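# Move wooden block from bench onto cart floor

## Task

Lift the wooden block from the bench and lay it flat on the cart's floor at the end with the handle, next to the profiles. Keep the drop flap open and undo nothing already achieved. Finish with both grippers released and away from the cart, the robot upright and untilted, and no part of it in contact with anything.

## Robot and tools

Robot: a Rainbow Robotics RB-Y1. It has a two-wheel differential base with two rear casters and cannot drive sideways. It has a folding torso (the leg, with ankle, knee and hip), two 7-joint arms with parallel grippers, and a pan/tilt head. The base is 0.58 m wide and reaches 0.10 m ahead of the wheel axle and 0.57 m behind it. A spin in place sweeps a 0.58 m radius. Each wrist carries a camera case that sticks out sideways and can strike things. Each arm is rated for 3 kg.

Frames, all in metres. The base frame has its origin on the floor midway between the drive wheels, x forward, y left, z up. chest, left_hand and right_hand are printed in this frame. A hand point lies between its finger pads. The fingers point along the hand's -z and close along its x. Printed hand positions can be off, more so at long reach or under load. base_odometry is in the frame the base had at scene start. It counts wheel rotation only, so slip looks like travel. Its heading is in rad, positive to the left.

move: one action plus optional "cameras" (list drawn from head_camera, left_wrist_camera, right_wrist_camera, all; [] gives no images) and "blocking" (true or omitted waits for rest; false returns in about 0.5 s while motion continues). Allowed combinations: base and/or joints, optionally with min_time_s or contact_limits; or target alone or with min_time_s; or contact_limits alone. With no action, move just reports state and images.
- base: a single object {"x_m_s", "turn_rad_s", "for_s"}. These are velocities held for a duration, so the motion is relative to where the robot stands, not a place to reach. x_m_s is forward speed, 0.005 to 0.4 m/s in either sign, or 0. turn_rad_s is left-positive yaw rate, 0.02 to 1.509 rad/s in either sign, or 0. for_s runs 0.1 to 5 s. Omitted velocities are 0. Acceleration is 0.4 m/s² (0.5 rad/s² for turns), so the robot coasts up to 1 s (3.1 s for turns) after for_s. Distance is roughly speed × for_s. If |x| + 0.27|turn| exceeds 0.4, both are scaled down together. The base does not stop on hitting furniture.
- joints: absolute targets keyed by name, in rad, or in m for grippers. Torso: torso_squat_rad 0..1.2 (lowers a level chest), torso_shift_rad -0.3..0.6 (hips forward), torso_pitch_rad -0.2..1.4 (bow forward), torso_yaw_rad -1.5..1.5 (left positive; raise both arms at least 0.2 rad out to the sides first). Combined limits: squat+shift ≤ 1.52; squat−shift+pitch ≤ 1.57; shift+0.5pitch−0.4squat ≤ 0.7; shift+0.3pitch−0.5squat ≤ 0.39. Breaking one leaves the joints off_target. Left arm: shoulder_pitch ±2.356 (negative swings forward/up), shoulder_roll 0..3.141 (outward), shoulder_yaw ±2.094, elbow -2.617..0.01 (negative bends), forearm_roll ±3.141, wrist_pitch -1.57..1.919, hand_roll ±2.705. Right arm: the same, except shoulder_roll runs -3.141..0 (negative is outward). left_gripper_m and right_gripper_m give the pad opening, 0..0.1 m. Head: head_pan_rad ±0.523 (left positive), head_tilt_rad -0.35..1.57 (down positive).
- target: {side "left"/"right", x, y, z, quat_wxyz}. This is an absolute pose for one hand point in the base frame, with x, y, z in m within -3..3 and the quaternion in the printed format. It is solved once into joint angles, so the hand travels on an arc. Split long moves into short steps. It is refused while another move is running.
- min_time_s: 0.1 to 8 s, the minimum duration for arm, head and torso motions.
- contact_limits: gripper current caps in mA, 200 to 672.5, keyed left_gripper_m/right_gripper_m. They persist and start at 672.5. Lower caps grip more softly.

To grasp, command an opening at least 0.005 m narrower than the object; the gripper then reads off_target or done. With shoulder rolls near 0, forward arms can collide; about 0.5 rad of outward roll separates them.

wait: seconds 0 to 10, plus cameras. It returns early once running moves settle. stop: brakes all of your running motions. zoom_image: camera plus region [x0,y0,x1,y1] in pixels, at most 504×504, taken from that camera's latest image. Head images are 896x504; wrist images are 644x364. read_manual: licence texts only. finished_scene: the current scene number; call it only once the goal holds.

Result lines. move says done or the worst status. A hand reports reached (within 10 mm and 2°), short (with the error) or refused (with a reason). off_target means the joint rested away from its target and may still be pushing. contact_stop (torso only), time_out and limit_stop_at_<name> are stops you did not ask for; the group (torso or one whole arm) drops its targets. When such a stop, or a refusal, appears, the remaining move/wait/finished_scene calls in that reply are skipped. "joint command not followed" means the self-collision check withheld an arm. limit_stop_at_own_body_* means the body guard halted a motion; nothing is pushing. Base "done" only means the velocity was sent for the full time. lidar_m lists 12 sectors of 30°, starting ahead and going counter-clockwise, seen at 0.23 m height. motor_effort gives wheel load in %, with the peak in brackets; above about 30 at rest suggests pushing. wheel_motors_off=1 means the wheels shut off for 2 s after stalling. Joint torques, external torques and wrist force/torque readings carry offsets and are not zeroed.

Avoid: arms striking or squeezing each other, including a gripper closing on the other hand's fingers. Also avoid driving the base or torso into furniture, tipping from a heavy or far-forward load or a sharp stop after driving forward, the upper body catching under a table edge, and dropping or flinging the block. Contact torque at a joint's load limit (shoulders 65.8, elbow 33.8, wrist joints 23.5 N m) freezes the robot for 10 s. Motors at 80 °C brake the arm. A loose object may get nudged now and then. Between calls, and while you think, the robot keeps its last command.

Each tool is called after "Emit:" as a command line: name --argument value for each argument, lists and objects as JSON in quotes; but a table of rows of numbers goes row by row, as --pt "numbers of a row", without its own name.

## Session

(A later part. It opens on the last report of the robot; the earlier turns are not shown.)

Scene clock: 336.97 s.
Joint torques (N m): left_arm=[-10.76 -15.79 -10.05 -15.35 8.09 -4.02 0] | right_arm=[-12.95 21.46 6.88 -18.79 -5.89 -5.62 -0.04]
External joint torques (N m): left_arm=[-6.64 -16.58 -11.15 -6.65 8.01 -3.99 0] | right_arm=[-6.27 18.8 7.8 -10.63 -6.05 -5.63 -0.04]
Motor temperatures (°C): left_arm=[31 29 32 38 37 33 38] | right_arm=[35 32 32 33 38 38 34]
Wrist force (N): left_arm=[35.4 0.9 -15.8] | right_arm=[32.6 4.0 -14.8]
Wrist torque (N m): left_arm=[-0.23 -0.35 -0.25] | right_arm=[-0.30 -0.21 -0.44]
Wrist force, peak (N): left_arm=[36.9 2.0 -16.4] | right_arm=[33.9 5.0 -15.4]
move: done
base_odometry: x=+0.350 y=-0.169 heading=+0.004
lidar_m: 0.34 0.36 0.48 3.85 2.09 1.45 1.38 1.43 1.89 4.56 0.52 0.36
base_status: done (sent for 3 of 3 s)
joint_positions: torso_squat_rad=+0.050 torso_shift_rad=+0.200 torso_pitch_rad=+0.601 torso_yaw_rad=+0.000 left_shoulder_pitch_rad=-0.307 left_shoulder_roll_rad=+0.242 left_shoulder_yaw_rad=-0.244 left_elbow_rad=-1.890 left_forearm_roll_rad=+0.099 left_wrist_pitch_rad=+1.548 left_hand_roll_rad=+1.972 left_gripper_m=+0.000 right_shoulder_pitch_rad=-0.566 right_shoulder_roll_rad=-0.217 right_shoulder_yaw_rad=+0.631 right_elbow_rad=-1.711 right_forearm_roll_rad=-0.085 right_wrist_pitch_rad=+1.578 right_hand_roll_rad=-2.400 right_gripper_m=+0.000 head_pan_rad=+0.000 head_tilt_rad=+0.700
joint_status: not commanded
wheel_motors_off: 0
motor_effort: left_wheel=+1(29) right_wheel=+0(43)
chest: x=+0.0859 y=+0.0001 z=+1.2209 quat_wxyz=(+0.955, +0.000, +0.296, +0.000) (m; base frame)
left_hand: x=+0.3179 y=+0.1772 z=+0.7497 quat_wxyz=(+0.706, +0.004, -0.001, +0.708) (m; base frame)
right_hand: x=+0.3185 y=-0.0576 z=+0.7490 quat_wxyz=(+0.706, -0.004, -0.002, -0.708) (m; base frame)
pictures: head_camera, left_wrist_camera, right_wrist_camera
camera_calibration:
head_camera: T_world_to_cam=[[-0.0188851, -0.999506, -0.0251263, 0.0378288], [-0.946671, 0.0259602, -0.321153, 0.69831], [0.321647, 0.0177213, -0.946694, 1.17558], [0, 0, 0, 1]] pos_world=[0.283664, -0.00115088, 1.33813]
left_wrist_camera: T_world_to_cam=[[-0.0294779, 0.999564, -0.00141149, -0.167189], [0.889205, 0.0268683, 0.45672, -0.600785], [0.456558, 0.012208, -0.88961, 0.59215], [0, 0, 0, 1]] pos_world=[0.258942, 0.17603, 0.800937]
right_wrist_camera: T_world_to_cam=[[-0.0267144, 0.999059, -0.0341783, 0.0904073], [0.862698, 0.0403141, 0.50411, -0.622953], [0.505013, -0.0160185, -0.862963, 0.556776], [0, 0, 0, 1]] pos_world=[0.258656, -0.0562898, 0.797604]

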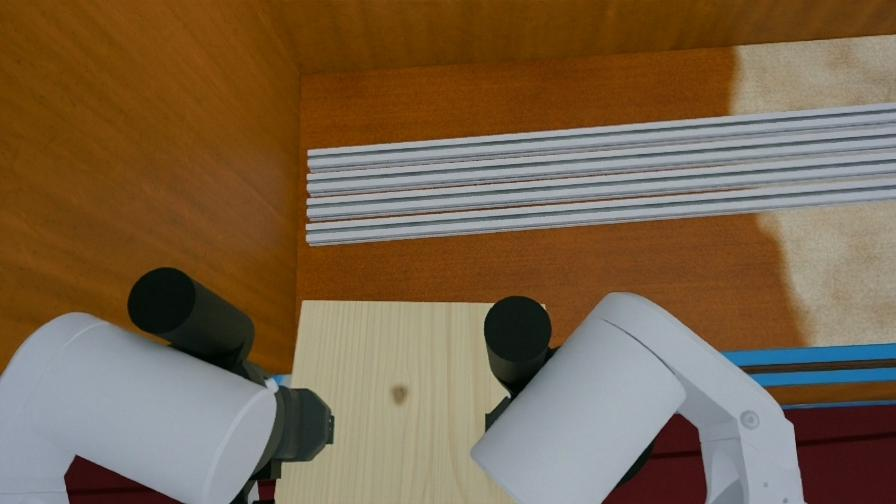

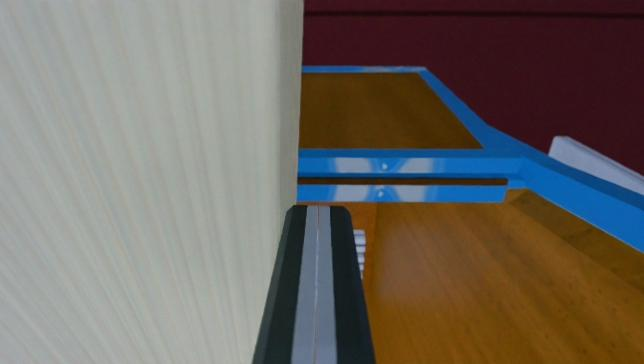

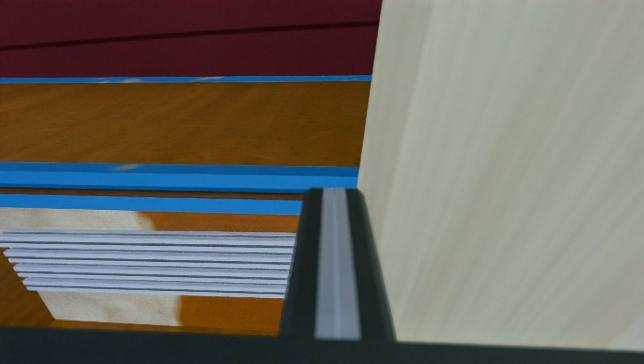

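Emit:
move --base '{"turn_rad_s":-0.2,"for_s":0.5}' --cameras '[]'

Emit:
move --base '{"x_m_s":0.12,"for_s":1.75}' --cameras '[]'

Emit:
move --base '{"turn_rad_s":0.2,"for_s":0.7}'

Scene clock: 346.37 s.
Joint torques (N m): left_arm=[-10.74 -15.48 -10.65 -15.26 7.97 -4 0.03] | right_arm=[-13.11 21.61 6.94 -18.74 -5.98 -5.68 -0.03]
External joint torques (N m): left_arm=[-6.61 -16.27 -11.75 -6.56 7.9 -3.97 0.03] | right_arm=[-6.42 18.95 7.85 -10.57 -6.14 -5.69 -0.03]
Motor temperatures (°C): left_arm=[31 29 32 38 37 33 38] | right_arm=[35 32 32 33 38 38 34]
Wrist force (N): left_arm=[35.9 2.0 -15.9] | right_arm=[33.0 4.1 -14.7]
Wrist torque (N m): left_arm=[-0.37 -0.29 -0.27] | right_arm=[-0.32 -0.21 -0.41]
Wrist force, peak (N): left_arm=[36.7 2.1 -16.8] | right_arm=[33.5 3.8 -15.5]
move: done
base_odometry: x=+0.350 y=-0.169 heading=-0.095
lidar_m: 0.34 0.35 0.44 1.57 2.36 1.51 1.40 1.41 1.75 3.49 0.60 0.38
base_status: done (sent for 0.5 of 0.5 s)
joint_positions: torso_squat_rad=+0.050 torso_shift_rad=+0.200 torso_pitch_rad=+0.601 torso_yaw_rad=+0.000 left_shoulder_pitch_rad=-0.307 left_shoulder_roll_rad=+0.242 left_shoulder_yaw_rad=-0.244 left_elbow_rad=-1.890 left_forearm_roll_rad=+0.099 left_wrist_pitch_rad=+1.548 left_hand_roll_rad=+1.972 left_gripper_m=+0.000 right_shoulder_pitch_rad=-0.566 right_shoulder_roll_rad=-0.217 right_shoulder_yaw_rad=+0.631 right_elbow_rad=-1.711 right_forearm_roll_rad=-0.085 right_wrist_pitch_rad=+1.578 right_hand_roll_rad=-2.400 right_gripper_m=+0.000 head_pan_rad=+0.000 head_tilt_rad=+0.700
joint_status: not commanded
wheel_motors_off: 0
motor_effort: left_wheel=+7(21) right_wheel=-18(27)
chest: x=+0.0859 y=+0.0001 z=+1.2209 quat_wxyz=(+0.955, +0.000, +0.296, +0.000) (m; base frame)
left_hand: x=+0.3179 y=+0.1772 z=+0.7497 quat_wxyz=(+0.706, +0.004, -0.001, +0.708) (m; base frame)
right_hand: x=+0.3185 y=-0.0576 z=+0.7490 quat_wxyz=(+0.706, -0.004, -0.002, -0.708) (m; base frame)
pictures: none
No camera images: "cameras" was empty.

Scene clock: 348.77 s.
Joint torques (N m): left_arm=[-10.8 -15.87 -10.24 -15.33 8.11 -4.01 0] | right_arm=[-13.58 22.09 6.76 -18.92 -5.85 -5.71 0.01]
External joint torques (N m): left_arm=[-6.68 -16.66 -11.35 -6.64 8.04 -3.98 0] | right_arm=[-6.9 19.44 7.67 -10.76 -6.02 -5.72 0.01]
Motor temperatures (°C): left_arm=[31 29 32 38 37 33 38] | right_arm=[35 32 32 34 37 38 34]
Wrist force (N): left_arm=[35.2 1.5 -16.0] | right_arm=[32.7 3.3 -15.0]
Wrist torque (N m): left_arm=[-0.29 -0.34 -0.27] | right_arm=[-0.20 -0.20 -0.41]
Wrist force, peak (N): left_arm=[37.0 1.0 -17.1] | right_arm=[33.2 4.4 -16.2]
move: done
base_odometry: x=+0.561 y=-0.189 heading=-0.095
lidar_m: 0.13 0.13 0.17 0.37 2.70 1.75 1.59 1.61 2.01 4.04 0.24 0.16
base_status: done (sent for 1.77 of 1.77 s)
joint_positions: torso_squat_rad=+0.050 torso_shift_rad=+0.200 torso_pitch_rad=+0.601 torso_yaw_rad=+0.000 left_shoulder_pitch_rad=-0.307 left_shoulder_roll_rad=+0.242 left_shoulder_yaw_rad=-0.244 left_elbow_rad=-1.890 left_forearm_roll_rad=+0.099 left_wrist_pitch_rad=+1.548 left_hand_roll_rad=+1.972 left_gripper_m=+0.000 right_shoulder_pitch_rad=-0.566 right_shoulder_roll_rad=-0.217 right_shoulder_yaw_rad=+0.631 right_elbow_rad=-1.711 right_forearm_roll_rad=-0.084 right_wrist_pitch_rad=+1.578 right_hand_roll_rad=-2.400 right_gripper_m=+0.000 head_pan_rad=+0.000 head_tilt_rad=+0.700
joint_status: not commanded
wheel_motors_off: 0
motor_effort: left_wheel=+0(36) right_wheel=-1(32)
chest: x=+0.0859 y=+0.0001 z=+1.2209 quat_wxyz=(+0.955, +0.000, +0.296, +0.000) (m; base frame)
left_hand: x=+0.3179 y=+0.1771 z=+0.7497 quat_wxyz=(+0.706, +0.004, -0.001, +0.708) (m; base frame)
right_hand: x=+0.3185 y=-0.0577 z=+0.7490 quat_wxyz=(+0.706, -0.004, -0.002, -0.708) (m; base frame)
pictures: none
No camera images: "cameras" was empty.

Scene clock: 350.20 s.
Joint torques (N m): left_arm=[-10.84 -15.92 -9.94 -15.47 8.24 -4.05 -0.04] | right_arm=[-13.29 22.02 6.76 -18.98 -5.9 -5.71 -0.07]
External joint torques (N m): left_arm=[-6.72 -16.71 -11.04 -6.78 8.17 -4.02 -0.04] | right_arm=[-6.6 19.37 7.67 -10.82 -6.06 -5.72 -0.07]
Motor temperatures (°C): left_arm=[31 29 32 38 37 33 38] | right_arm=[35 32 32 34 37 38 34]
Wrist force (N): left_arm=[35.9 1.7 -16.9] | right_arm=[32.4 3.9 -15.7]
Wrist torque (N m): left_arm=[-0.25 -0.33 -0.26] | right_arm=[-0.33 -0.22 -0.40]
Wrist force, peak (N): left_arm=[36.4 2.5 -17.0] | right_arm=[33.8 3.7 -14.9]
move: done
base_odometry: x=+0.561 y=-0.189 heading=+0.044
lidar_m: 0.13 0.14 0.19 1.55 2.30 1.66 1.59 1.66 2.27 0.55 0.21 0.13
base_status: done (sent for 0.7 of 0.7 s)
joint_positions: torso_squat_rad=+0.050 torso_shift_rad=+0.200 torso_pitch_rad=+0.601 torso_yaw_rad=+0.000 left_shoulder_pitch_rad=-0.307 left_shoulder_roll_rad=+0.242 left_shoulder_yaw_rad=-0.244 left_elbow_rad=-1.890 left_forearm_roll_rad=+0.099 left_wrist_pitch_rad=+1.548 left_hand_roll_rad=+1.972 left_gripper_m=+0.000 right_shoulder_pitch_rad=-0.566 right_shoulder_roll_rad=-0.217 right_shoulder_yaw_rad=+0.631 right_elbow_rad=-1.711 right_forearm_roll_rad=-0.084 right_wrist_pitch_rad=+1.578 right_hand_roll_rad=-2.400 right_gripper_m=+0.000 head_pan_rad=+0.000 head_tilt_rad=+0.700
joint_status: not commanded
wheel_motors_off: 0
motor_effort: left_wheel=-16(28) right_wheel=+3(23)
chest: x=+0.0859 y=+0.0001 z=+1.2209 quat_wxyz=(+0.955, +0.000, +0.296, +0.000) (m; base frame)
left_hand: x=+0.3179 y=+0.1771 z=+0.7497 quat_wxyz=(+0.706, +0.004, -0.001, +0.708) (m; base frame)
right_hand: x=+0.3185 y=-0.0577 z=+0.7490 quat_wxyz=(+0.706, -0.004, -0.002, -0.708) (m; base frame)
pictures: head_camera, left_wrist_camera, right_wrist_camera
camera_calibration:
head_camera: T_world_to_cam=[[-0.0188851, -0.999506, -0.0251263, 0.0378288], [-0.946671, 0.0259602, -0.321153, 0.69831], [0.321647, 0.0177213, -0.946694, 1.17558], [0, 0, 0, 1]] pos_world=[0.283664, -0.00115088, 1.33813]
left_wrist_camera: T_world_to_cam=[[-0.0294314, 0.999566, -0.00149994, -0.167131], [0.889227, 0.0268679, 0.456676, -0.600756], [0.456518, 0.0121068, -0.889632, 0.592196], [0, 0, 0, 1]] pos_world=[0.258942, 0.17603, 0.800937]
right_wrist_camera: T_world_to_cam=[[-0.0266665, 0.999057, -0.0342614, 0.0905613], [0.862725, 0.0403138, 0.504064, -0.622918], [0.50497, -0.0161165, -0.862987, 0.556799], [0, 0, 0, 1]] pos_world=[0.258656, -0.0563901, 0.797603]

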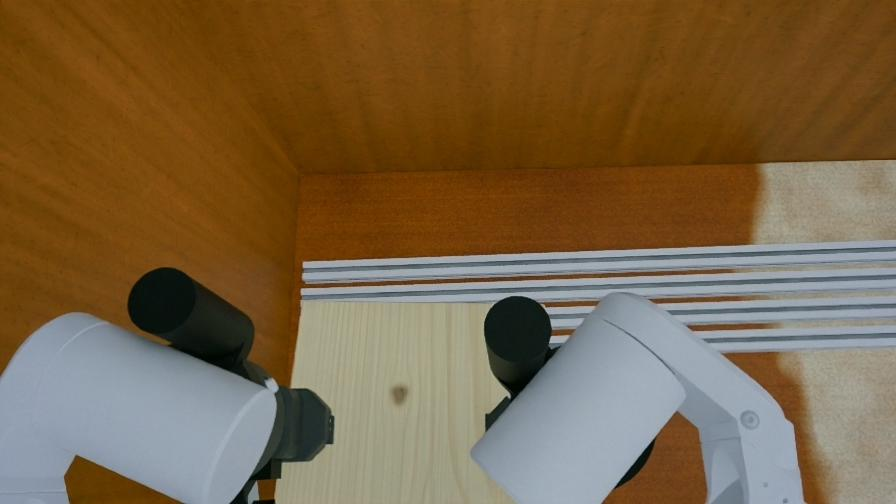

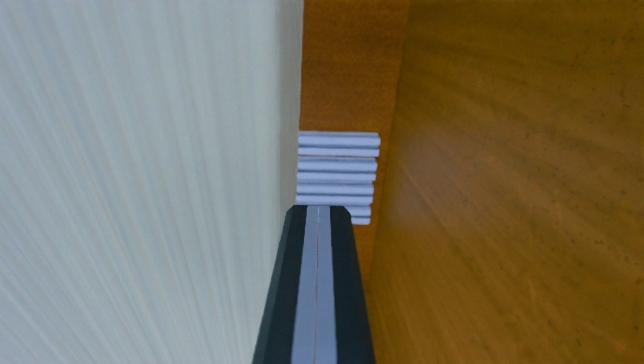

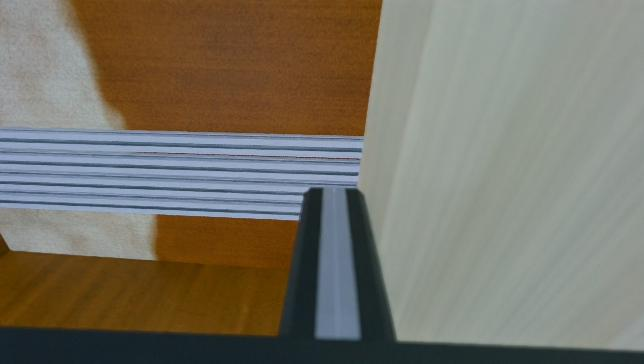

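Emit:
move --joints '{"torso_squat_rad":0.4,"left_shoulder_pitch_rad":-0.455,"left_shoulder_roll_rad":0.193,"left_shoulder_yaw_rad":-0.236,"left_elbow_rad":-1.367,"left_forearm_roll_rad":0.098,"left_wrist_pitch_rad":1.174,"left_hand_roll_rad":1.942,"right_shoulder_pitch_rad":-0.686,"right_shoulder_roll_rad":-0.127,"right_shoulder_yaw_rad":0.611,"right_elbow_rad":-1.161,"right_forearm_roll_rad":-0.091,"right_wrist_pitch_rad":1.17,"right_hand_roll_rad":-2.363}' --min_time_s 4

Scene clock: 362.97 s.
Joint torques (N m): left_arm=[-5.98 -1.02 2.75 -6.48 -0.27 -0.5 -0.3] | right_arm=[-10.18 5.39 -2.74 -6.98 -0.19 -0.03 0.21]
External joint torques (N m): left_arm=[-0.31 -1.62 1.84 1.1 -0.35 -0.46 -0.29] | right_arm=[-2.2 2.23 -2.02 0.05 -0.33 -0.02 0.21]
Motor temperatures (°C): left_arm=[31 29 32 38 37 33 38] | right_arm=[35 32 32 34 38 38 34]
Wrist force (N): left_arm=[-0.7 0.1 -7.8] | right_arm=[0.6 0.1 -4.9]
Wrist torque (N m): left_arm=[-0.18 0.01 0.07] | right_arm=[0.00 0.19 -0.07]
Wrist force, peak (N): left_arm=[88.7 2.9 -16.5] | right_arm=[84.9 5.2 -17.3]
move: done
base_odometry: x=+0.561 y=-0.189 heading=+0.044
lidar_m: 0.13 0.13 0.18 1.55 2.31 1.66 1.59 1.68 2.26 0.54 0.20 0.14
base_status: not commanded
joint_positions: torso_squat_rad=+0.400 torso_shift_rad=+0.200 torso_pitch_rad=+0.600 torso_yaw_rad=+0.000 left_shoulder_pitch_rad=-0.455 left_shoulder_roll_rad=+0.193 left_shoulder_yaw_rad=-0.236 left_elbow_rad=-1.367 left_forearm_roll_rad=+0.098 left_wrist_pitch_rad=+1.174 left_hand_roll_rad=+1.942 left_gripper_m=+0.000 right_shoulder_pitch_rad=-0.685 right_shoulder_roll_rad=-0.127 right_shoulder_yaw_rad=+0.611 right_elbow_rad=-1.161 right_forearm_roll_rad=-0.091 right_wrist_pitch_rad=+1.170 right_hand_roll_rad=-2.363 right_gripper_m=+0.000 head_pan_rad=+0.000 head_tilt_rad=+0.700
joint_status: all done
wheel_motors_off: 0
motor_effort: left_wheel=-17(17) right_wheel=+4(6)
chest: x=+0.0748 y=+0.0001 z=+1.1678 quat_wxyz=(+0.955, +0.000, +0.295, +0.000) (m; base frame)
left_hand: x=+0.3187 y=+0.1731 z=+0.6003 quat_wxyz=(+0.707, +0.000, +0.000, +0.707) (m; base frame)
right_hand: x=+0.3184 y=-0.0543 z=+0.6001 quat_wxyz=(+0.707, +0.000, +0.000, -0.707) (m; base frame)
pictures: head_camera, left_wrist_camera, right_wrist_camera
camera_calibration:
head_camera: T_world_to_cam=[[-0.0188666, -0.999506, -0.025139, 0.0361975], [-0.946437, 0.0259597, -0.321842, 0.671446], [0.322336, 0.0177204, -0.94646, 1.12864], [0, 0, 0, 1]] pos_world=[0.272363, -0.00125088, 1.28522]
left_wrist_camera: T_world_to_cam=[[-0.0268158, 0.999593, -0.009706, -0.159266], [0.88794, 0.0282782, 0.459089, -0.534454], [0.459176, 0.00369245, -0.888338, 0.458758], [0, 0, 0, 1]] pos_world=[0.259641, 0.172621, 0.651348]
right_wrist_camera: T_world_to_cam=[[-0.0291127, 0.999214, -0.0269156, 0.0783987], [0.861257, 0.0387419, 0.506692, -0.54913], [0.507336, -0.00843004, -0.861707, 0.427262], [0, 0, 0, 1]] pos_world=[0.258459, -0.0534609, 0.648525]

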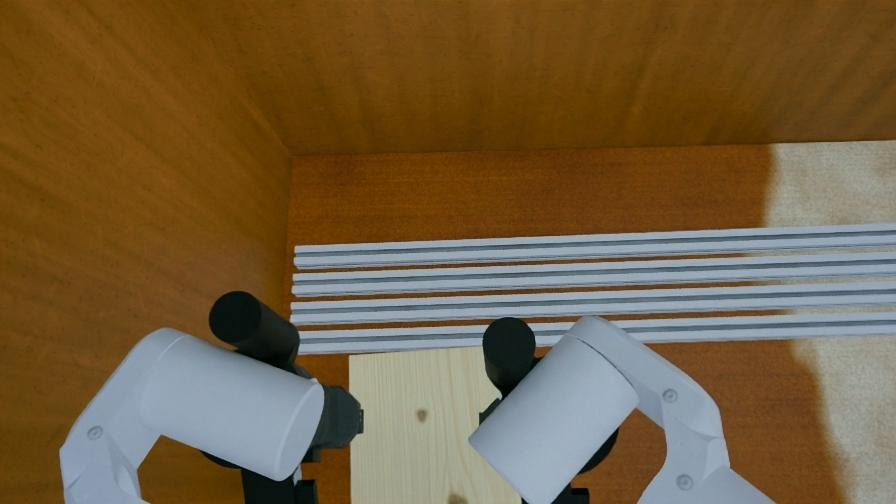

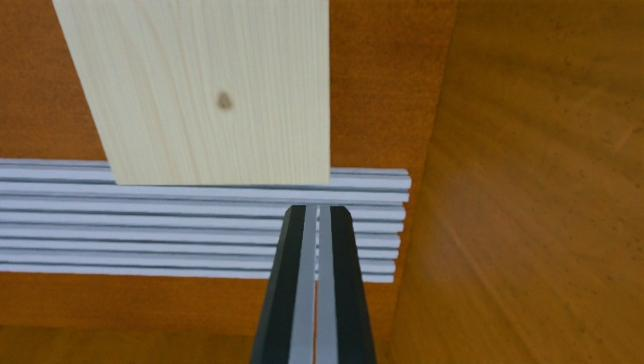

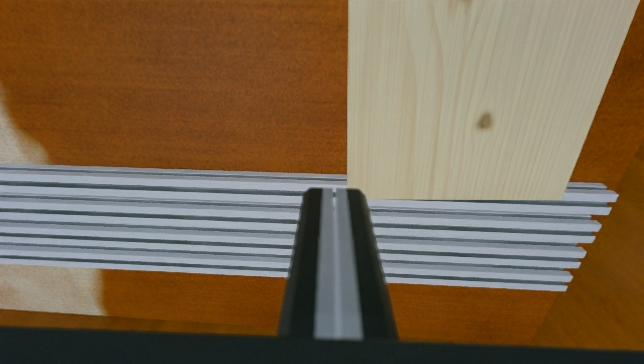

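Emit:
move --joints '{"torso_squat_rad":0.22,"left_shoulder_pitch_rad":-0.382,"left_shoulder_roll_rad":0.2155,"left_shoulder_yaw_rad":-0.2415,"left_elbow_rad":-1.6295,"left_forearm_roll_rad":0.0995,"left_wrist_pitch_rad":1.3605,"left_hand_roll_rad":1.957,"right_shoulder_pitch_rad":-0.627,"right_shoulder_roll_rad":-0.1695,"right_shoulder_yaw_rad":0.622,"right_elbow_rad":-1.4375,"right_forearm_roll_rad":-0.0885,"right_wrist_pitch_rad":1.3735,"right_hand_roll_rad":-2.3815}' --min_time_s 2

Scene clock: 373.23 s.
Joint torques (N m): left_arm=[-3.9 0.64 0.35 -9.06 0.35 -0.03 0.31] | right_arm=[-6.09 2.36 0.85 -9.06 0.36 0.24 -0.24]
External joint torques (N m): left_arm=[1.15 0.01 -0.67 -0.77 0.26 0.01 0.31] | right_arm=[1.42 -0.71 1.68 -1.28 0.21 0.24 -0.24]
Motor temperatures (°C): left_arm=[31 29 32 38 36 33 38] | right_arm=[35 32 32 33 37 38 34]
Wrist force (N): left_arm=[-0.8 -0.3 -7.2] | right_arm=[0.3 0.4 -5.2]
Wrist torque (N m): left_arm=[-0.07 0.00 0.09] | right_arm=[-0.04 0.14 -0.08]
Wrist force, peak (N): left_arm=[-1.7 0.1 -8.4] | right_arm=[0.3 1.0 -5.4]
move: done
base_odometry: x=+0.561 y=-0.189 heading=+0.044
lidar_m: 0.13 0.14 0.20 1.55 2.31 1.66 1.59 1.67 2.26 0.56 0.20 0.14
base_status: not commanded
joint_positions: torso_squat_rad=+0.220 torso_shift_rad=+0.200 torso_pitch_rad=+0.600 torso_yaw_rad=+0.000 left_shoulder_pitch_rad=-0.382 left_shoulder_roll_rad=+0.215 left_shoulder_yaw_rad=-0.241 left_elbow_rad=-1.629 left_forearm_roll_rad=+0.099 left_wrist_pitch_rad=+1.360 left_hand_roll_rad=+1.957 left_gripper_m=+0.000 right_shoulder_pitch_rad=-0.627 right_shoulder_roll_rad=-0.169 right_shoulder_yaw_rad=+0.622 right_elbow_rad=-1.437 right_forearm_roll_rad=-0.089 right_wrist_pitch_rad=+1.373 right_hand_roll_rad=-2.381 right_gripper_m=+0.000 head_pan_rad=+0.000 head_tilt_rad=+0.700
joint_status: all done
wheel_motors_off: 0
motor_effort: left_wheel=-16(18) right_wheel=+5(7)
chest: x=+0.0825 y=+0.0001 z=+1.2054 quat_wxyz=(+0.955, +0.000, +0.296, +0.000) (m; base frame)
left_hand: x=+0.3250 y=+0.1721 z=+0.6842 quat_wxyz=(+0.706, -0.001, +0.001, +0.708) (m; base frame)
right_hand: x=+0.3250 y=-0.0501 z=+0.6842 quat_wxyz=(+0.707, +0.000, +0.001, -0.708) (m; base frame)
pictures: head_camera, left_wrist_camera, right_wrist_camera
camera_calibration:
head_camera: T_world_to_cam=[[-0.0188718, -0.999506, -0.0251335, 0.0373816], [-0.946509, 0.0259589, -0.321633, 0.690638], [0.322126, 0.0177193, -0.946531, 1.16177], [0, 0, 0, 1]] pos_world=[0.280163, -0.00115088, 1.32272]
left_wrist_camera: T_world_to_cam=[[-0.0288933, 0.999523, -0.0109092, -0.155635], [0.888038, 0.0306775, 0.458746, -0.578764], [0.458862, 0.00356693, -0.888501, 0.530715], [0, 0, 0, 1]] pos_world=[0.265943, 0.171423, 0.735348]
right_wrist_camera: T_world_to_cam=[[-0.0276125, 0.999318, -0.0245258, 0.0746053], [0.861634, 0.0362324, 0.506235, -0.597533], [0.506778, -0.00715382, -0.862047, 0.49697], [0, 0, 0, 1]] pos_world=[0.265061, -0.0493492, 0.732733]

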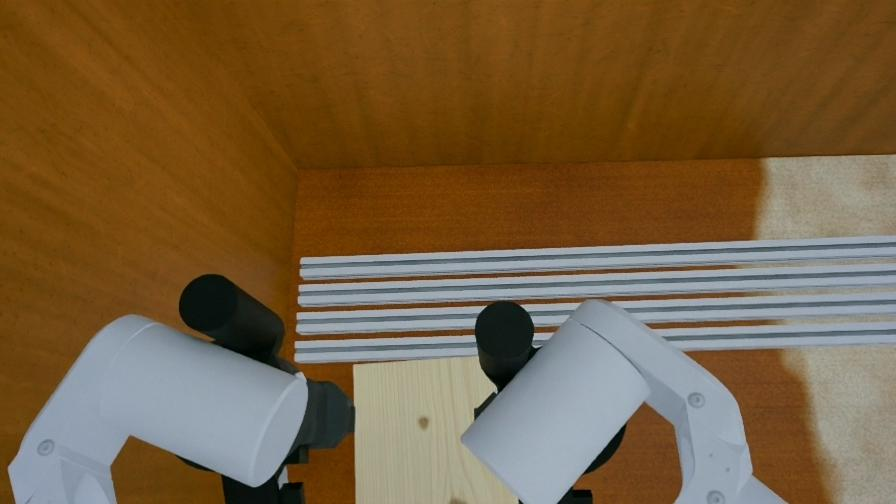

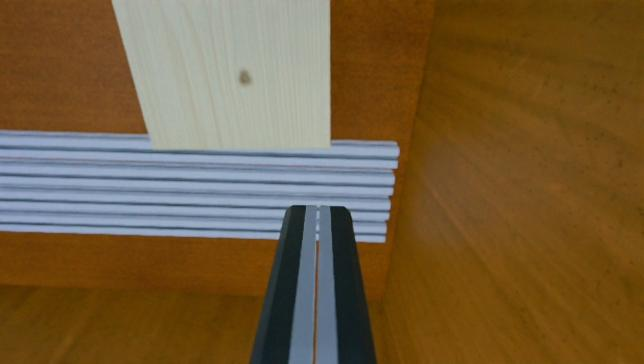

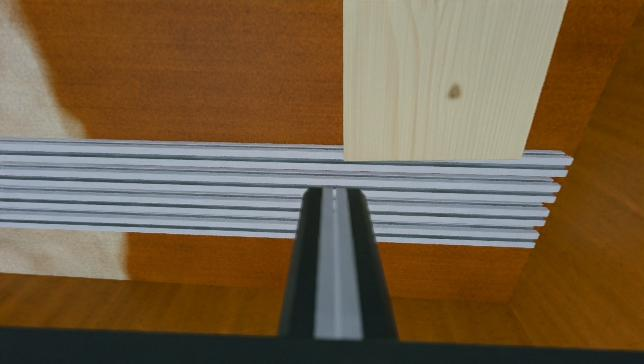

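Emit:
move --joints '{"torso_squat_rad":0.4,"left_shoulder_pitch_rad":-0.455,"left_shoulder_roll_rad":0.238,"left_shoulder_yaw_rad":-0.236,"left_elbow_rad":-1.367,"left_forearm_roll_rad":0.098,"left_wrist_pitch_rad":1.174,"left_hand_roll_rad":1.942,"right_shoulder_pitch_rad":-0.686,"right_shoulder_roll_rad":-0.197,"right_shoulder_yaw_rad":0.611,"right_elbow_rad":-1.161,"right_forearm_roll_rad":-0.091,"right_wrist_pitch_rad":1.17,"right_hand_roll_rad":-2.363}' --min_time_s 2 --cameras '[]'

Emit:
move --joints '{"torso_squat_rad":0.68,"left_shoulder_pitch_rad":-0.668,"left_shoulder_roll_rad":0.201,"left_shoulder_yaw_rad":-0.202,"left_elbow_rad":-0.893,"left_forearm_roll_rad":0.125,"left_wrist_pitch_rad":0.914,"left_hand_roll_rad":1.907,"right_shoulder_pitch_rad":-0.95,"right_shoulder_roll_rad":-0.07,"right_shoulder_yaw_rad":0.575,"right_elbow_rad":-0.506,"right_forearm_roll_rad":-0.175,"right_wrist_pitch_rad":0.795,"right_hand_roll_rad":-2.309}' --min_time_s 3

Scene clock: 382.47 s.
Joint torques (N m): left_arm=[-5.89 1.42 3.25 -6.54 -0.36 -0.38 -0.26] | right_arm=[-9.91 0.91 -3.26 -6.69 -0.2 0 0.32]
External joint torques (N m): left_arm=[-0.27 -0.2 1.91 0.93 -0.36 -0.36 -0.26] | right_arm=[-1.9 -0.54 -2.04 0.04 -0.44 -0.06 0.32]
Motor temperatures (°C): left_arm=[31 29 32 37 36 33 38] | right_arm=[34 31 32 33 37 37 34]
Wrist force (N): left_arm=[-0.5 -0.2 -8.3] | right_arm=[-0.3 0.4 -4.8]
Wrist torque (N m): left_arm=[-0.12 0.03 0.10] | right_arm=[-0.05 0.14 -0.08]
Wrist force, peak (N): left_arm=[-0.9 -0.5 -8.6] | right_arm=[0.7 0.8 -5.6]
move: done
base_odometry: x=+0.561 y=-0.189 heading=+0.044
lidar_m: 0.13 0.14 0.20 1.55 2.30 1.66 1.60 1.67 2.25 0.57 0.20 0.13
base_status: not commanded
joint_positions: torso_squat_rad=+0.400 torso_shift_rad=+0.200 torso_pitch_rad=+0.600 torso_yaw_rad=+0.000 left_shoulder_pitch_rad=-0.455 left_shoulder_roll_rad=+0.238 left_shoulder_yaw_rad=-0.236 left_elbow_rad=-1.367 left_forearm_roll_rad=+0.098 left_wrist_pitch_rad=+1.174 left_hand_roll_rad=+1.942 left_gripper_m=+0.000 right_shoulder_pitch_rad=-0.685 right_shoulder_roll_rad=-0.197 right_shoulder_yaw_rad=+0.611 right_elbow_rad=-1.161 right_forearm_roll_rad=-0.091 right_wrist_pitch_rad=+1.170 right_hand_roll_rad=-2.363 right_gripper_m=+0.000 head_pan_rad=+0.000 head_tilt_rad=+0.700
joint_status: all done
wheel_motors_off: 0
motor_effort: left_wheel=-18(18) right_wheel=+4(7)
chest: x=+0.0748 y=+0.0001 z=+1.1678 quat_wxyz=(+0.955, +0.000, +0.295, +0.000) (m; base frame)
left_hand: x=+0.3227 y=+0.1992 z=+0.6001 quat_wxyz=(+0.710, +0.013, -0.017, +0.704) (m; base frame)
right_hand: x=+0.3285 y=-0.0981 z=+0.5935 quat_wxyz=(+0.705, -0.019, -0.029, -0.708) (m; base frame)
pictures: none
No camera images: "cameras" was empty.

Scene clock: 385.77 s.
Joint torques (N m): left_arm=[-7.95 0.21 2.82 -4.97 0.2 -0.49 -0.43] | right_arm=[-12.96 3.02 -2.99 -3.96 -0.23 0.01 0.13]
External joint torques (N m): left_arm=[0.09 -1.84 1.73 1.06 0.21 -0.46 -0.43] | right_arm=[-2.13 1.67 -2.3 0.59 -0.42 -0.03 0.13]
Motor temperatures (°C): left_arm=[31 28 32 37 36 33 38] | right_arm=[34 31 32 33 36 37 34]
Wrist force (N): left_arm=[-1.0 -0.4 -7.9] | right_arm=[0.0 0.5 -4.9]
Wrist torque (N m): left_arm=[-0.04 -0.01 0.05] | right_arm=[-0.06 0.14 -0.06]
Wrist force, peak (N): left_arm=[-1.7 0.3 -8.4] | right_arm=[-0.2 0.9 -5.2]
move: done
base_odometry: x=+0.561 y=-0.189 heading=+0.044
lidar_m: 0.12 0.13 0.19 1.55 2.29 1.66 1.59 1.67 2.25 0.54 0.20 0.15
base_status: not commanded
joint_positions: torso_squat_rad=+0.680 torso_shift_rad=+0.200 torso_pitch_rad=+0.600 torso_yaw_rad=+0.000 left_shoulder_pitch_rad=-0.668 left_shoulder_roll_rad=+0.201 left_shoulder_yaw_rad=-0.202 left_elbow_rad=-0.893 left_forearm_roll_rad=+0.125 left_wrist_pitch_rad=+0.914 left_hand_roll_rad=+1.907 left_gripper_m=+0.000 right_shoulder_pitch_rad=-0.950 right_shoulder_roll_rad=-0.070 right_shoulder_yaw_rad=+0.575 right_elbow_rad=-0.506 right_forearm_roll_rad=-0.175 right_wrist_pitch_rad=+0.795 right_hand_roll_rad=-2.309 right_gripper_m=+0.000 head_pan_rad=+0.000 head_tilt_rad=+0.700
joint_status: all done
wheel_motors_off: 0
motor_effort: left_wheel=-18(18) right_wheel=+7(7)
chest: x=+0.0548 y=+0.0001 z=+1.0694 quat_wxyz=(+0.955, +0.000, +0.295, +0.000) (m; base frame)
left_hand: x=+0.3256 y=+0.2038 z=+0.4510 quat_wxyz=(+0.707, +0.012, -0.019, +0.707) (m; base frame)
right_hand: x=+0.3352 y=-0.1032 z=+0.4456 quat_wxyz=(+0.699, -0.014, -0.030, -0.714) (m; base frame)
pictures: head_camera, left_wrist_camera, right_wrist_camera
camera_calibration:
head_camera: T_world_to_cam=[[-0.0188666, -0.999506, -0.025139, 0.0333459], [-0.946437, 0.0259597, -0.321842, 0.62091], [0.322336, 0.0177204, -0.94646, 1.04183], [0, 0, 0, 1]] pos_world=[0.252463, -0.00125088, 1.18672]
left_wrist_camera: T_world_to_cam=[[-0.0281371, 0.999003, 0.0346564, -0.210643], [0.883115, 0.00860032, 0.469078, -0.471751], [0.468312, 0.0438041, -0.882477, 0.309055], [0, 0, 0, 1]] pos_world=[0.265949, 0.200952, 0.501322]
right_wrist_camera: T_world_to_cam=[[-0.00651753, 0.995995, -0.0891728, 0.143525], [0.850501, 0.0524221, 0.523354, -0.485838], [0.525933, -0.0724306, -0.847436, 0.266033], [0, 0, 0, 1]] pos_world=[0.274225, -0.0982122, 0.49251]

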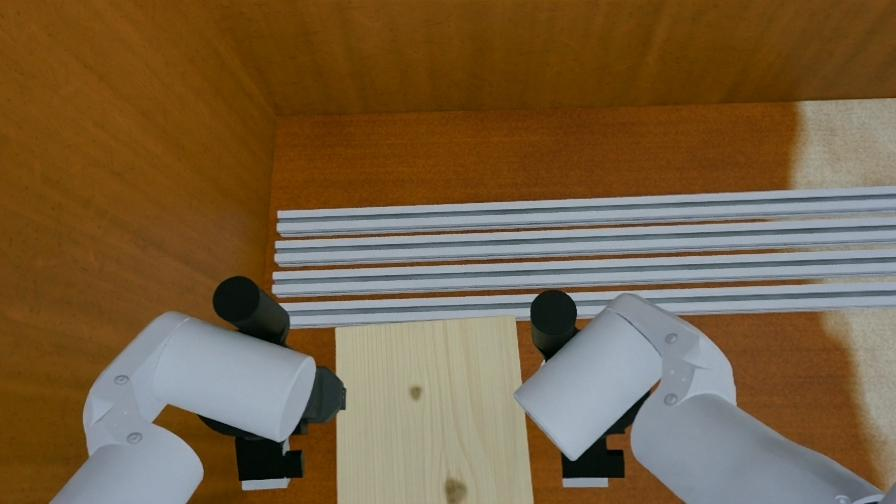

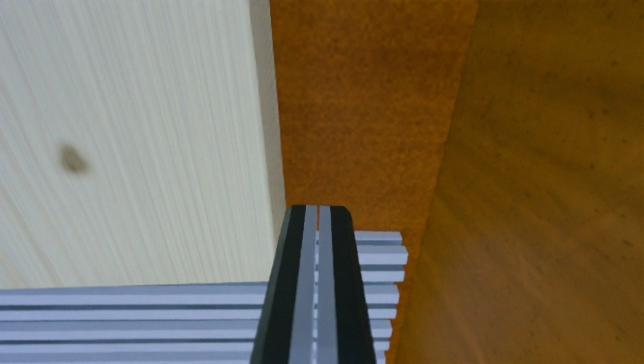

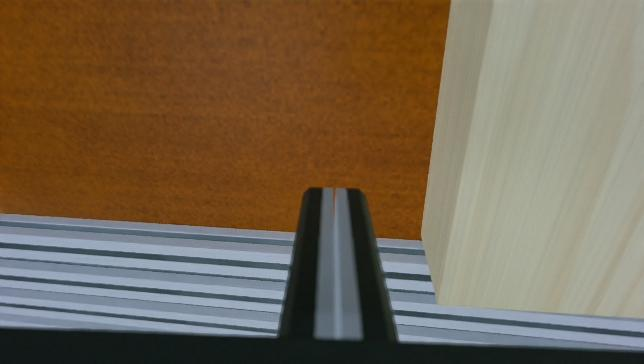

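Emit:
move --joints '{"torso_squat_rad":0.91,"left_shoulder_pitch_rad":-0.732,"left_shoulder_roll_rad":0.195,"left_shoulder_yaw_rad":-0.169,"left_elbow_rad":-0.829,"left_forearm_roll_rad":0.182,"left_wrist_pitch_rad":0.913,"left_hand_roll_rad":1.848,"right_shoulder_pitch_rad":-0.978,"right_shoulder_roll_rad":-0.131,"right_shoulder_yaw_rad":0.722,"right_elbow_rad":-0.573,"right_forearm_roll_rad":-0.394,"right_wrist_pitch_rad":0.82,"right_hand_roll_rad":-2.277}' --min_time_s 3

Scene clock: 390.80 s.
Joint torques (N m): left_arm=[-9.34 0.19 2.82 -5.06 0.41 -0.6 -0.29] | right_arm=[-13.59 -0.22 0.01 -5.5 -0.36 0.28 0.23]
External joint torques (N m): left_arm=[-0.16 -2.03 1.76 1.01 0.36 -0.56 -0.29] | right_arm=[-2.15 -0.96 1.31 -0.89 -0.48 0.28 0.23]
Motor temperatures (°C): left_arm=[31 28 32 37 36 33 38] | right_arm=[34 31 32 32 36 37 34]
Wrist force (N): left_arm=[-0.7 -0.3 -7.7] | right_arm=[-0.2 0.6 -4.6]
Wrist torque (N m): left_arm=[-0.15 0.02 0.07] | right_arm=[-0.06 0.12 -0.08]
Wrist force, peak (N): left_arm=[-1.6 -0.6 -8.4] | right_arm=[0.1 0.9 -5.5]
move: done
base_odometry: x=+0.561 y=-0.189 heading=+0.044
lidar_m: 0.13 0.16 0.22 1.54 2.30 1.66 1.59 1.67 2.26 0.57 0.21 0.15
base_status: not commanded
joint_positions: torso_squat_rad=+0.910 torso_shift_rad=+0.200 torso_pitch_rad=+0.600 torso_yaw_rad=+0.000 left_shoulder_pitch_rad=-0.732 left_shoulder_roll_rad=+0.195 left_shoulder_yaw_rad=-0.169 left_elbow_rad=-0.829 left_forearm_roll_rad=+0.182 left_wrist_pitch_rad=+0.913 left_hand_roll_rad=+1.848 left_gripper_m=+0.000 right_shoulder_pitch_rad=-0.977 right_shoulder_roll_rad=-0.131 right_shoulder_yaw_rad=+0.722 right_elbow_rad=-0.573 right_forearm_roll_rad=-0.394 right_wrist_pitch_rad=+0.820 right_hand_roll_rad=-2.277 right_gripper_m=+0.000 head_pan_rad=+0.000 head_tilt_rad=+0.700
joint_status: all done
wheel_motors_off: 0
motor_effort: left_wheel=-13(18) right_wheel=+15(16)
chest: x=+0.0319 y=+0.0001 z=+0.9570 quat_wxyz=(+0.955, +0.000, +0.295, +0.000) (m; base frame)
left_hand: x=+0.3194 y=+0.1944 z=+0.3421 quat_wxyz=(+0.707, +0.001, -0.002, +0.707) (m; base frame)
right_hand: x=+0.3181 y=-0.0902 z=+0.3420 quat_wxyz=(+0.707, -0.003, +0.002, -0.707) (m; base frame)
pictures: head_camera, left_wrist_camera, right_wrist_camera
camera_calibration:
head_camera: T_world_to_cam=[[-0.0188639, -0.999506, -0.0251396, 0.0300907], [-0.946407, 0.025959, -0.321932, 0.563184], [0.322426, 0.0177194, -0.946429, 0.942869], [0, 0, 0, 1]] pos_world=[0.229563, -0.00125088, 1.07442]
left_wrist_camera: T_world_to_cam=[[-0.0273273, 0.999614, -0.0049329, -0.1845], [0.887191, 0.026527, 0.460639, -0.417073], [0.460592, 0.00821157, -0.887574, 0.227401], [0, 0, 0, 1]] pos_world=[0.260243, 0.193625, 0.393045]
right_wrist_camera: T_world_to_cam=[[-0.0285443, 0.999199, -0.0280334, 0.107527], [0.864511, 0.0387559, 0.501118, -0.41581], [0.501803, -0.00993113, -0.864925, 0.207466], [0, 0, 0, 1]] pos_world=[0.258434, -0.0892657, 0.390827]

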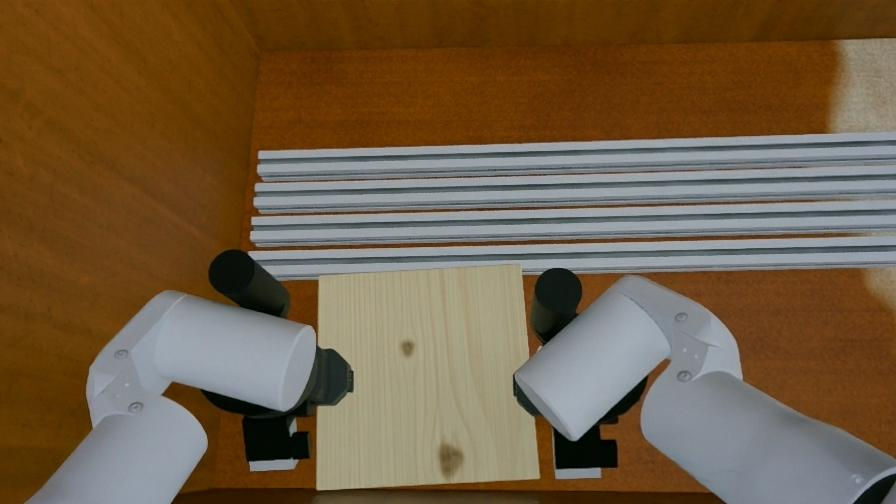

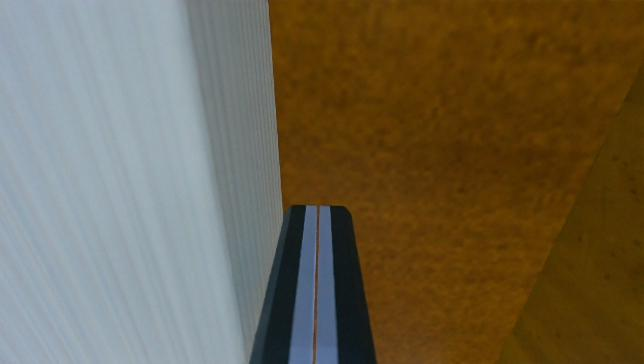

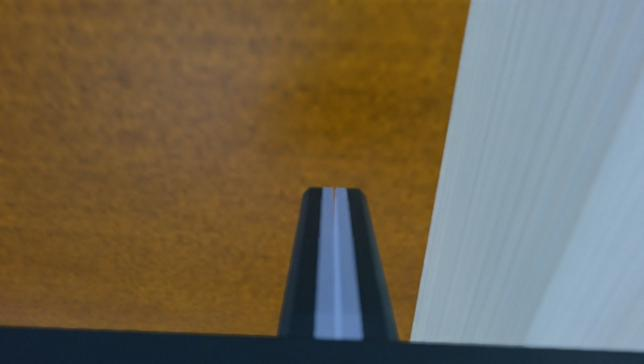

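Emit:
move --joints '{"left_shoulder_pitch_rad":-0.749,"left_shoulder_roll_rad":0.161,"left_shoulder_yaw_rad":-0.185,"left_elbow_rad":-0.815,"left_forearm_roll_rad":0.149,"left_wrist_pitch_rad":0.915,"left_hand_roll_rad":1.889,"right_shoulder_pitch_rad":-1.081,"right_shoulder_roll_rad":0.0,"right_shoulder_yaw_rad":0.723,"right_elbow_rad":-0.34,"right_forearm_roll_rad":-0.39,"right_wrist_pitch_rad":0.714,"right_hand_roll_rad":-2.297}' --min_time_s 3 --cameras '["left_wrist_camera"]'

Emit:
move --joints '{"torso_squat_rad":0.86}' --min_time_s 2 --cameras '["left_wrist_camera"]'

Scene clock: 395.97 s.
Joint torques (N m): left_arm=[-11.23 -17.32 -4.66 -7.72 4.97 -1.02 0.06] | right_arm=[-26.68 26.36 -1.09 -20.13 -3.57 -6.29 -0.79]
External joint torques (N m): left_arm=[-1.8 -18.73 -5.53 -1.61 4.92 -0.98 0.06] | right_arm=[-14.54 24.12 -0.42 -16.1 -3.68 -6.27 -0.79]
Motor temperatures (°C): left_arm=[31 28 32 37 35 33 38] | right_arm=[35 31 32 32 36 37 34]
Wrist force (N): left_arm=[27.2 -4.6 -2.0] | right_arm=[34.7 -5.2 -11.7]
Wrist torque (N m): left_arm=[-0.19 -0.04 0.41] | right_arm=[0.06 0.43 0.40]
Wrist force, peak (N): left_arm=[27.8 -4.6 -2.8] | right_arm=[35.8 -5.7 -11.3]
move: done
base_odometry: x=+0.561 y=-0.189 heading=+0.044
lidar_m: 0.14 0.15 0.21 1.54 2.29 1.65 1.60 1.67 2.27 0.57 0.20 0.15
base_status: not commanded
joint_positions: torso_squat_rad=+0.910 torso_shift_rad=+0.200 torso_pitch_rad=+0.600 torso_yaw_rad=+0.000 left_shoulder_pitch_rad=-0.748 left_shoulder_roll_rad=+0.165 left_shoulder_yaw_rad=-0.183 left_elbow_rad=-0.815 left_forearm_roll_rad=+0.148 left_wrist_pitch_rad=+0.915 left_hand_roll_rad=+1.889 left_gripper_m=+0.000 right_shoulder_pitch_rad=-1.077 right_shoulder_roll_rad=-0.006 right_shoulder_yaw_rad=+0.723 right_elbow_rad=-0.336 right_forearm_roll_rad=-0.389 right_wrist_pitch_rad=+0.716 right_hand_roll_rad=-2.297 right_gripper_m=+0.000 head_pan_rad=+0.000 head_tilt_rad=+0.700
joint_status: all done
wheel_motors_off: 0
motor_effort: left_wheel=-13(14) right_wheel=+12(16)
chest: x=+0.0320 y=+0.0001 z=+0.9570 quat_wxyz=(+0.955, +0.000, +0.295, +0.000) (m; base frame)
left_hand: x=+0.3196 y=+0.1774 z=+0.3422 quat_wxyz=(+0.707, +0.002, -0.003, +0.707) (m; base frame)
right_hand: x=+0.3175 y=-0.0605 z=+0.3409 quat_wxyz=(+0.706, +0.003, -0.003, -0.708) (m; base frame)
pictures: left_wrist_camera
camera_calibration:
left_wrist_camera: T_world_to_cam=[[-0.0276003, 0.999615, -0.0029262, -0.168019], [0.887209, 0.0258451, 0.460643, -0.416772], [0.460541, 0.0101177, -0.887581, 0.227306], [0, 0, 0, 1]] pos_world=[0.260443, 0.176426, 0.393244]

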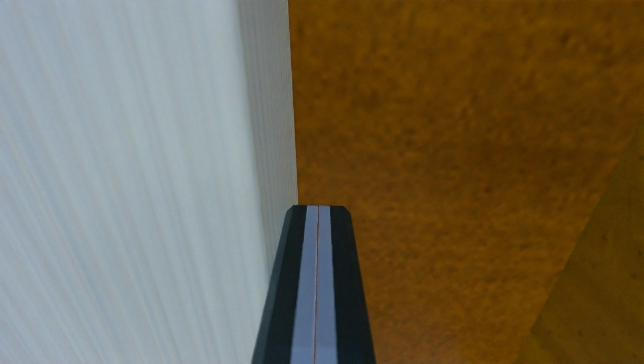

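Scene clock: 398.27 s.
Joint torques (N m): left_arm=[-13.66 -18.96 -4.29 -11.58 5.8 -1.44 -0.13] | right_arm=[-23.48 23.7 -0.98 -18.36 -3.52 -5.09 -0.68]
External joint torques (N m): left_arm=[-4.27 -20.38 -5.16 -5.49 5.75 -1.41 -0.13] | right_arm=[-11.35 21.43 -0.31 -14.32 -3.63 -5.07 -0.68]
Motor temperatures (°C): left_arm=[31 28 32 37 35 33 38] | right_arm=[35 31 32 32 36 37 34]
Wrist force (N): left_arm=[28.3 -4.5 -20.1] | right_arm=[29.3 -2.7 -10.0]
Wrist torque (N m): left_arm=[-0.11 -0.94 0.38] | right_arm=[-0.01 0.45 0.32]
Wrist force, peak (N): left_arm=[30.0 -5.9 -19.0] | right_arm=[34.9 -5.2 -11.7]
move: done
base_odometry: x=+0.561 y=-0.189 heading=+0.044
lidar_m: 0.13 0.14 0.21 1.55 2.29 1.66 1.58 1.66 2.26 0.58 0.21 0.16
base_status: not commanded
joint_positions: torso_squat_rad=+0.860 torso_shift_rad=+0.200 torso_pitch_rad=+0.601 torso_yaw_rad=+0.000 left_shoulder_pitch_rad=-0.748 left_shoulder_roll_rad=+0.166 left_shoulder_yaw_rad=-0.183 left_elbow_rad=-0.814 left_forearm_roll_rad=+0.148 left_wrist_pitch_rad=+0.915 left_hand_roll_rad=+1.889 left_gripper_m=+0.000 right_shoulder_pitch_rad=-1.078 right_shoulder_roll_rad=-0.005 right_shoulder_yaw_rad=+0.723 right_elbow_rad=-0.336 right_forearm_roll_rad=-0.389 right_wrist_pitch_rad=+0.715 right_hand_roll_rad=-2.297 right_gripper_m=+0.000 head_pan_rad=+0.000 head_tilt_rad=+0.700
joint_status: all done
wheel_motors_off: 0
motor_effort: left_wheel=-16(17) right_wheel=+9(15)
chest: x=+0.0377 y=+0.0001 z=+0.9834 quat_wxyz=(+0.955, +0.000, +0.296, +0.000) (m; base frame)
left_hand: x=+0.3242 y=+0.1780 z=+0.3681 quat_wxyz=(+0.707, +0.003, -0.002, +0.707) (m; base frame)
right_hand: x=+0.3231 y=-0.0597 z=+0.3673 quat_wxyz=(+0.706, +0.004, -0.003, -0.708) (m; base frame)
pictures: left_wrist_camera
camera_calibration:
left_wrist_camera: T_world_to_cam=[[-0.0277212, 0.999614, -0.00179645, -0.168856], [0.888196, 0.0254558, 0.45876, -0.432289], [0.458629, 0.0111218, -0.888558, 0.24886], [0, 0, 0, 1]] pos_world=[0.265142, 0.177027, 0.41914]

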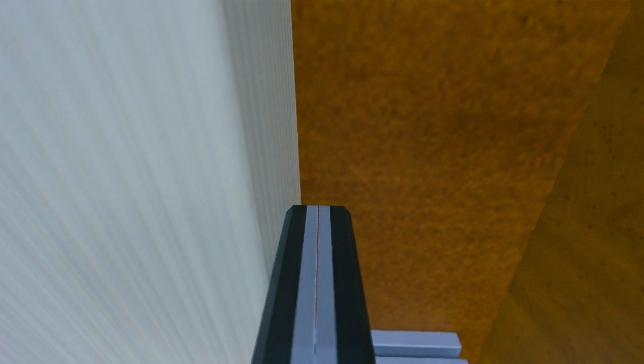

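Emit:
move --joints '{"torso_squat_rad":0.795,"left_shoulder_pitch_rad":-0.709,"left_shoulder_roll_rad":0.1585,"left_shoulder_yaw_rad":-0.194,"left_elbow_rad":-0.854,"left_forearm_roll_rad":0.137,"left_wrist_pitch_rad":0.9145,"left_hand_roll_rad":1.898,"right_shoulder_pitch_rad":-1.0155,"right_shoulder_roll_rad":0.0,"right_shoulder_yaw_rad":0.649,"right_elbow_rad":-0.423,"right_forearm_roll_rad":-0.2825,"right_wrist_pitch_rad":0.7545,"right_hand_roll_rad":-2.303}' --min_time_s 3

Scene clock: 403.87 s.
Joint torques (N m): left_arm=[-10.86 -22.05 -5.28 -12.59 6.59 -1.23 0.49] | right_arm=[-17.61 26.35 -3.52 -18.65 -3.39 -4.49 -0.31]
External joint torques (N m): left_arm=[-2.15 -23.27 -6.12 -6.48 6.54 -1.2 0.49] | right_arm=[-6.27 23.62 -2.91 -14.18 -3.5 -4.49 -0.31]
Motor temperatures (°C): left_arm=[31 29 32 37 36 33 38] | right_arm=[35 31 32 33 36 37 34]
Wrist force (N): left_arm=[29.9 -7.4 -20.7] | right_arm=[29.6 -0.2 -11.8]
Wrist torque (N m): left_arm=[-0.45 -0.83 -0.10] | right_arm=[0.03 0.24 -0.15]
Wrist force, peak (N): left_arm=[34.1 -7.1 -21.1] | right_arm=[35.9 -0.8 -11.9]
move: done
base_odometry: x=+0.561 y=-0.189 heading=+0.044
lidar_m: 0.14 0.14 0.21 1.55 2.29 1.67 1.59 1.67 2.26 0.57 0.20 0.16
base_status: not commanded
joint_positions: torso_squat_rad=+0.795 torso_shift_rad=+0.200 torso_pitch_rad=+0.601 torso_yaw_rad=+0.000 left_shoulder_pitch_rad=-0.708 left_shoulder_roll_rad=+0.164 left_shoulder_yaw_rad=-0.192 left_elbow_rad=-0.852 left_forearm_roll_rad=+0.135 left_wrist_pitch_rad=+0.915 left_hand_roll_rad=+1.898 left_gripper_m=+0.000 right_shoulder_pitch_rad=-1.014 right_shoulder_roll_rad=-0.006 right_shoulder_yaw_rad=+0.650 right_elbow_rad=-0.419 right_forearm_roll_rad=-0.282 right_wrist_pitch_rad=+0.756 right_hand_roll_rad=-2.303 right_gripper_m=+0.000 head_pan_rad=+0.000 head_tilt_rad=+0.700
joint_status: all done
wheel_motors_off: 0
motor_effort: left_wheel=-16(17) right_wheel=+11(11)
chest: x=+0.0444 y=+0.0001 z=+1.0162 quat_wxyz=(+0.955, +0.000, +0.296, +0.000) (m; base frame)
left_hand: x=+0.3200 y=+0.1782 z=+0.3986 quat_wxyz=(+0.707, +0.003, -0.003, +0.707) (m; base frame)
right_hand: x=+0.3169 y=-0.0574 z=+0.3972 quat_wxyz=(+0.708, +0.001, +0.000, -0.706) (m; base frame)
pictures: head_camera, left_wrist_camera, right_wrist_camera
camera_calibration:
head_camera: T_world_to_cam=[[-0.0189802, -0.999503, -0.0251569, 0.0318579], [-0.94667, 0.02606, -0.321149, 0.593186], [0.321645, 0.0177198, -0.946695, 0.995171], [0, 0, 0, 1]] pos_world=[0.242064, -0.00125058, 1.13343]
left_wrist_camera: T_world_to_cam=[[-0.0267969, 0.99964, -0.00120894, -0.169629], [0.887958, 0.0243585, 0.459279, -0.442443], [0.459144, 0.0112338, -0.888291, 0.277657], [0, 0, 0, 1]] pos_world=[0.260841, 0.177227, 0.44964]
right_wrist_camera: T_world_to_cam=[[-0.0314442, 0.999191, -0.0250637, 0.0760551], [0.860807, 0.0398162, 0.507372, -0.444938], [0.507959, -0.00562109, -0.861363, 0.253058], [0, 0, 0, 1]] pos_world=[0.256855, -0.0568553, 0.44563]

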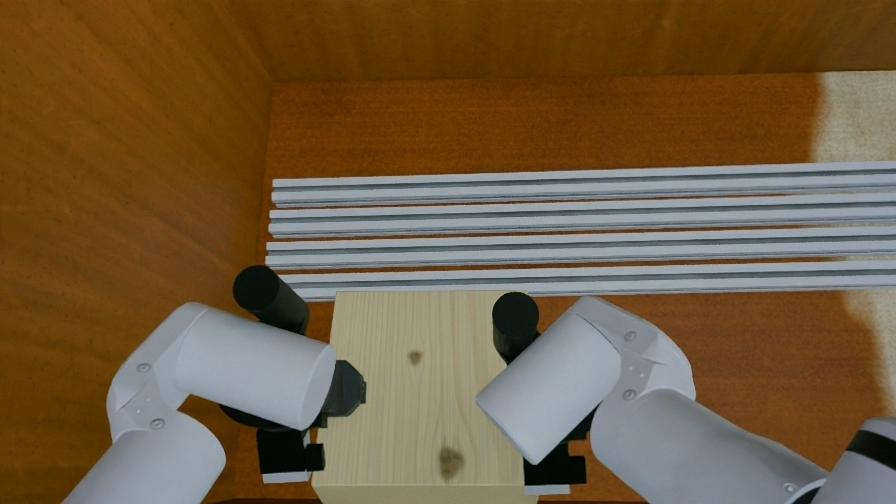

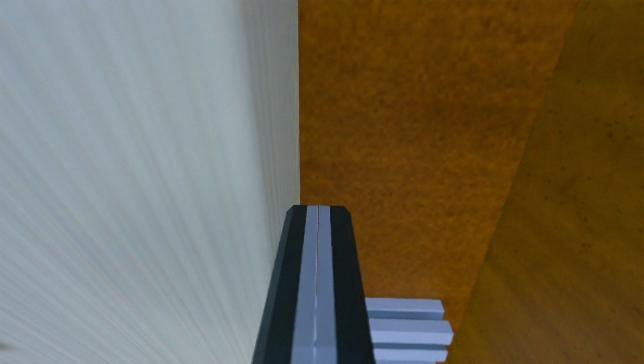

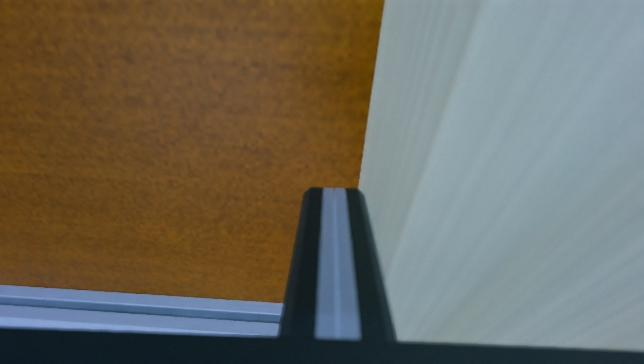

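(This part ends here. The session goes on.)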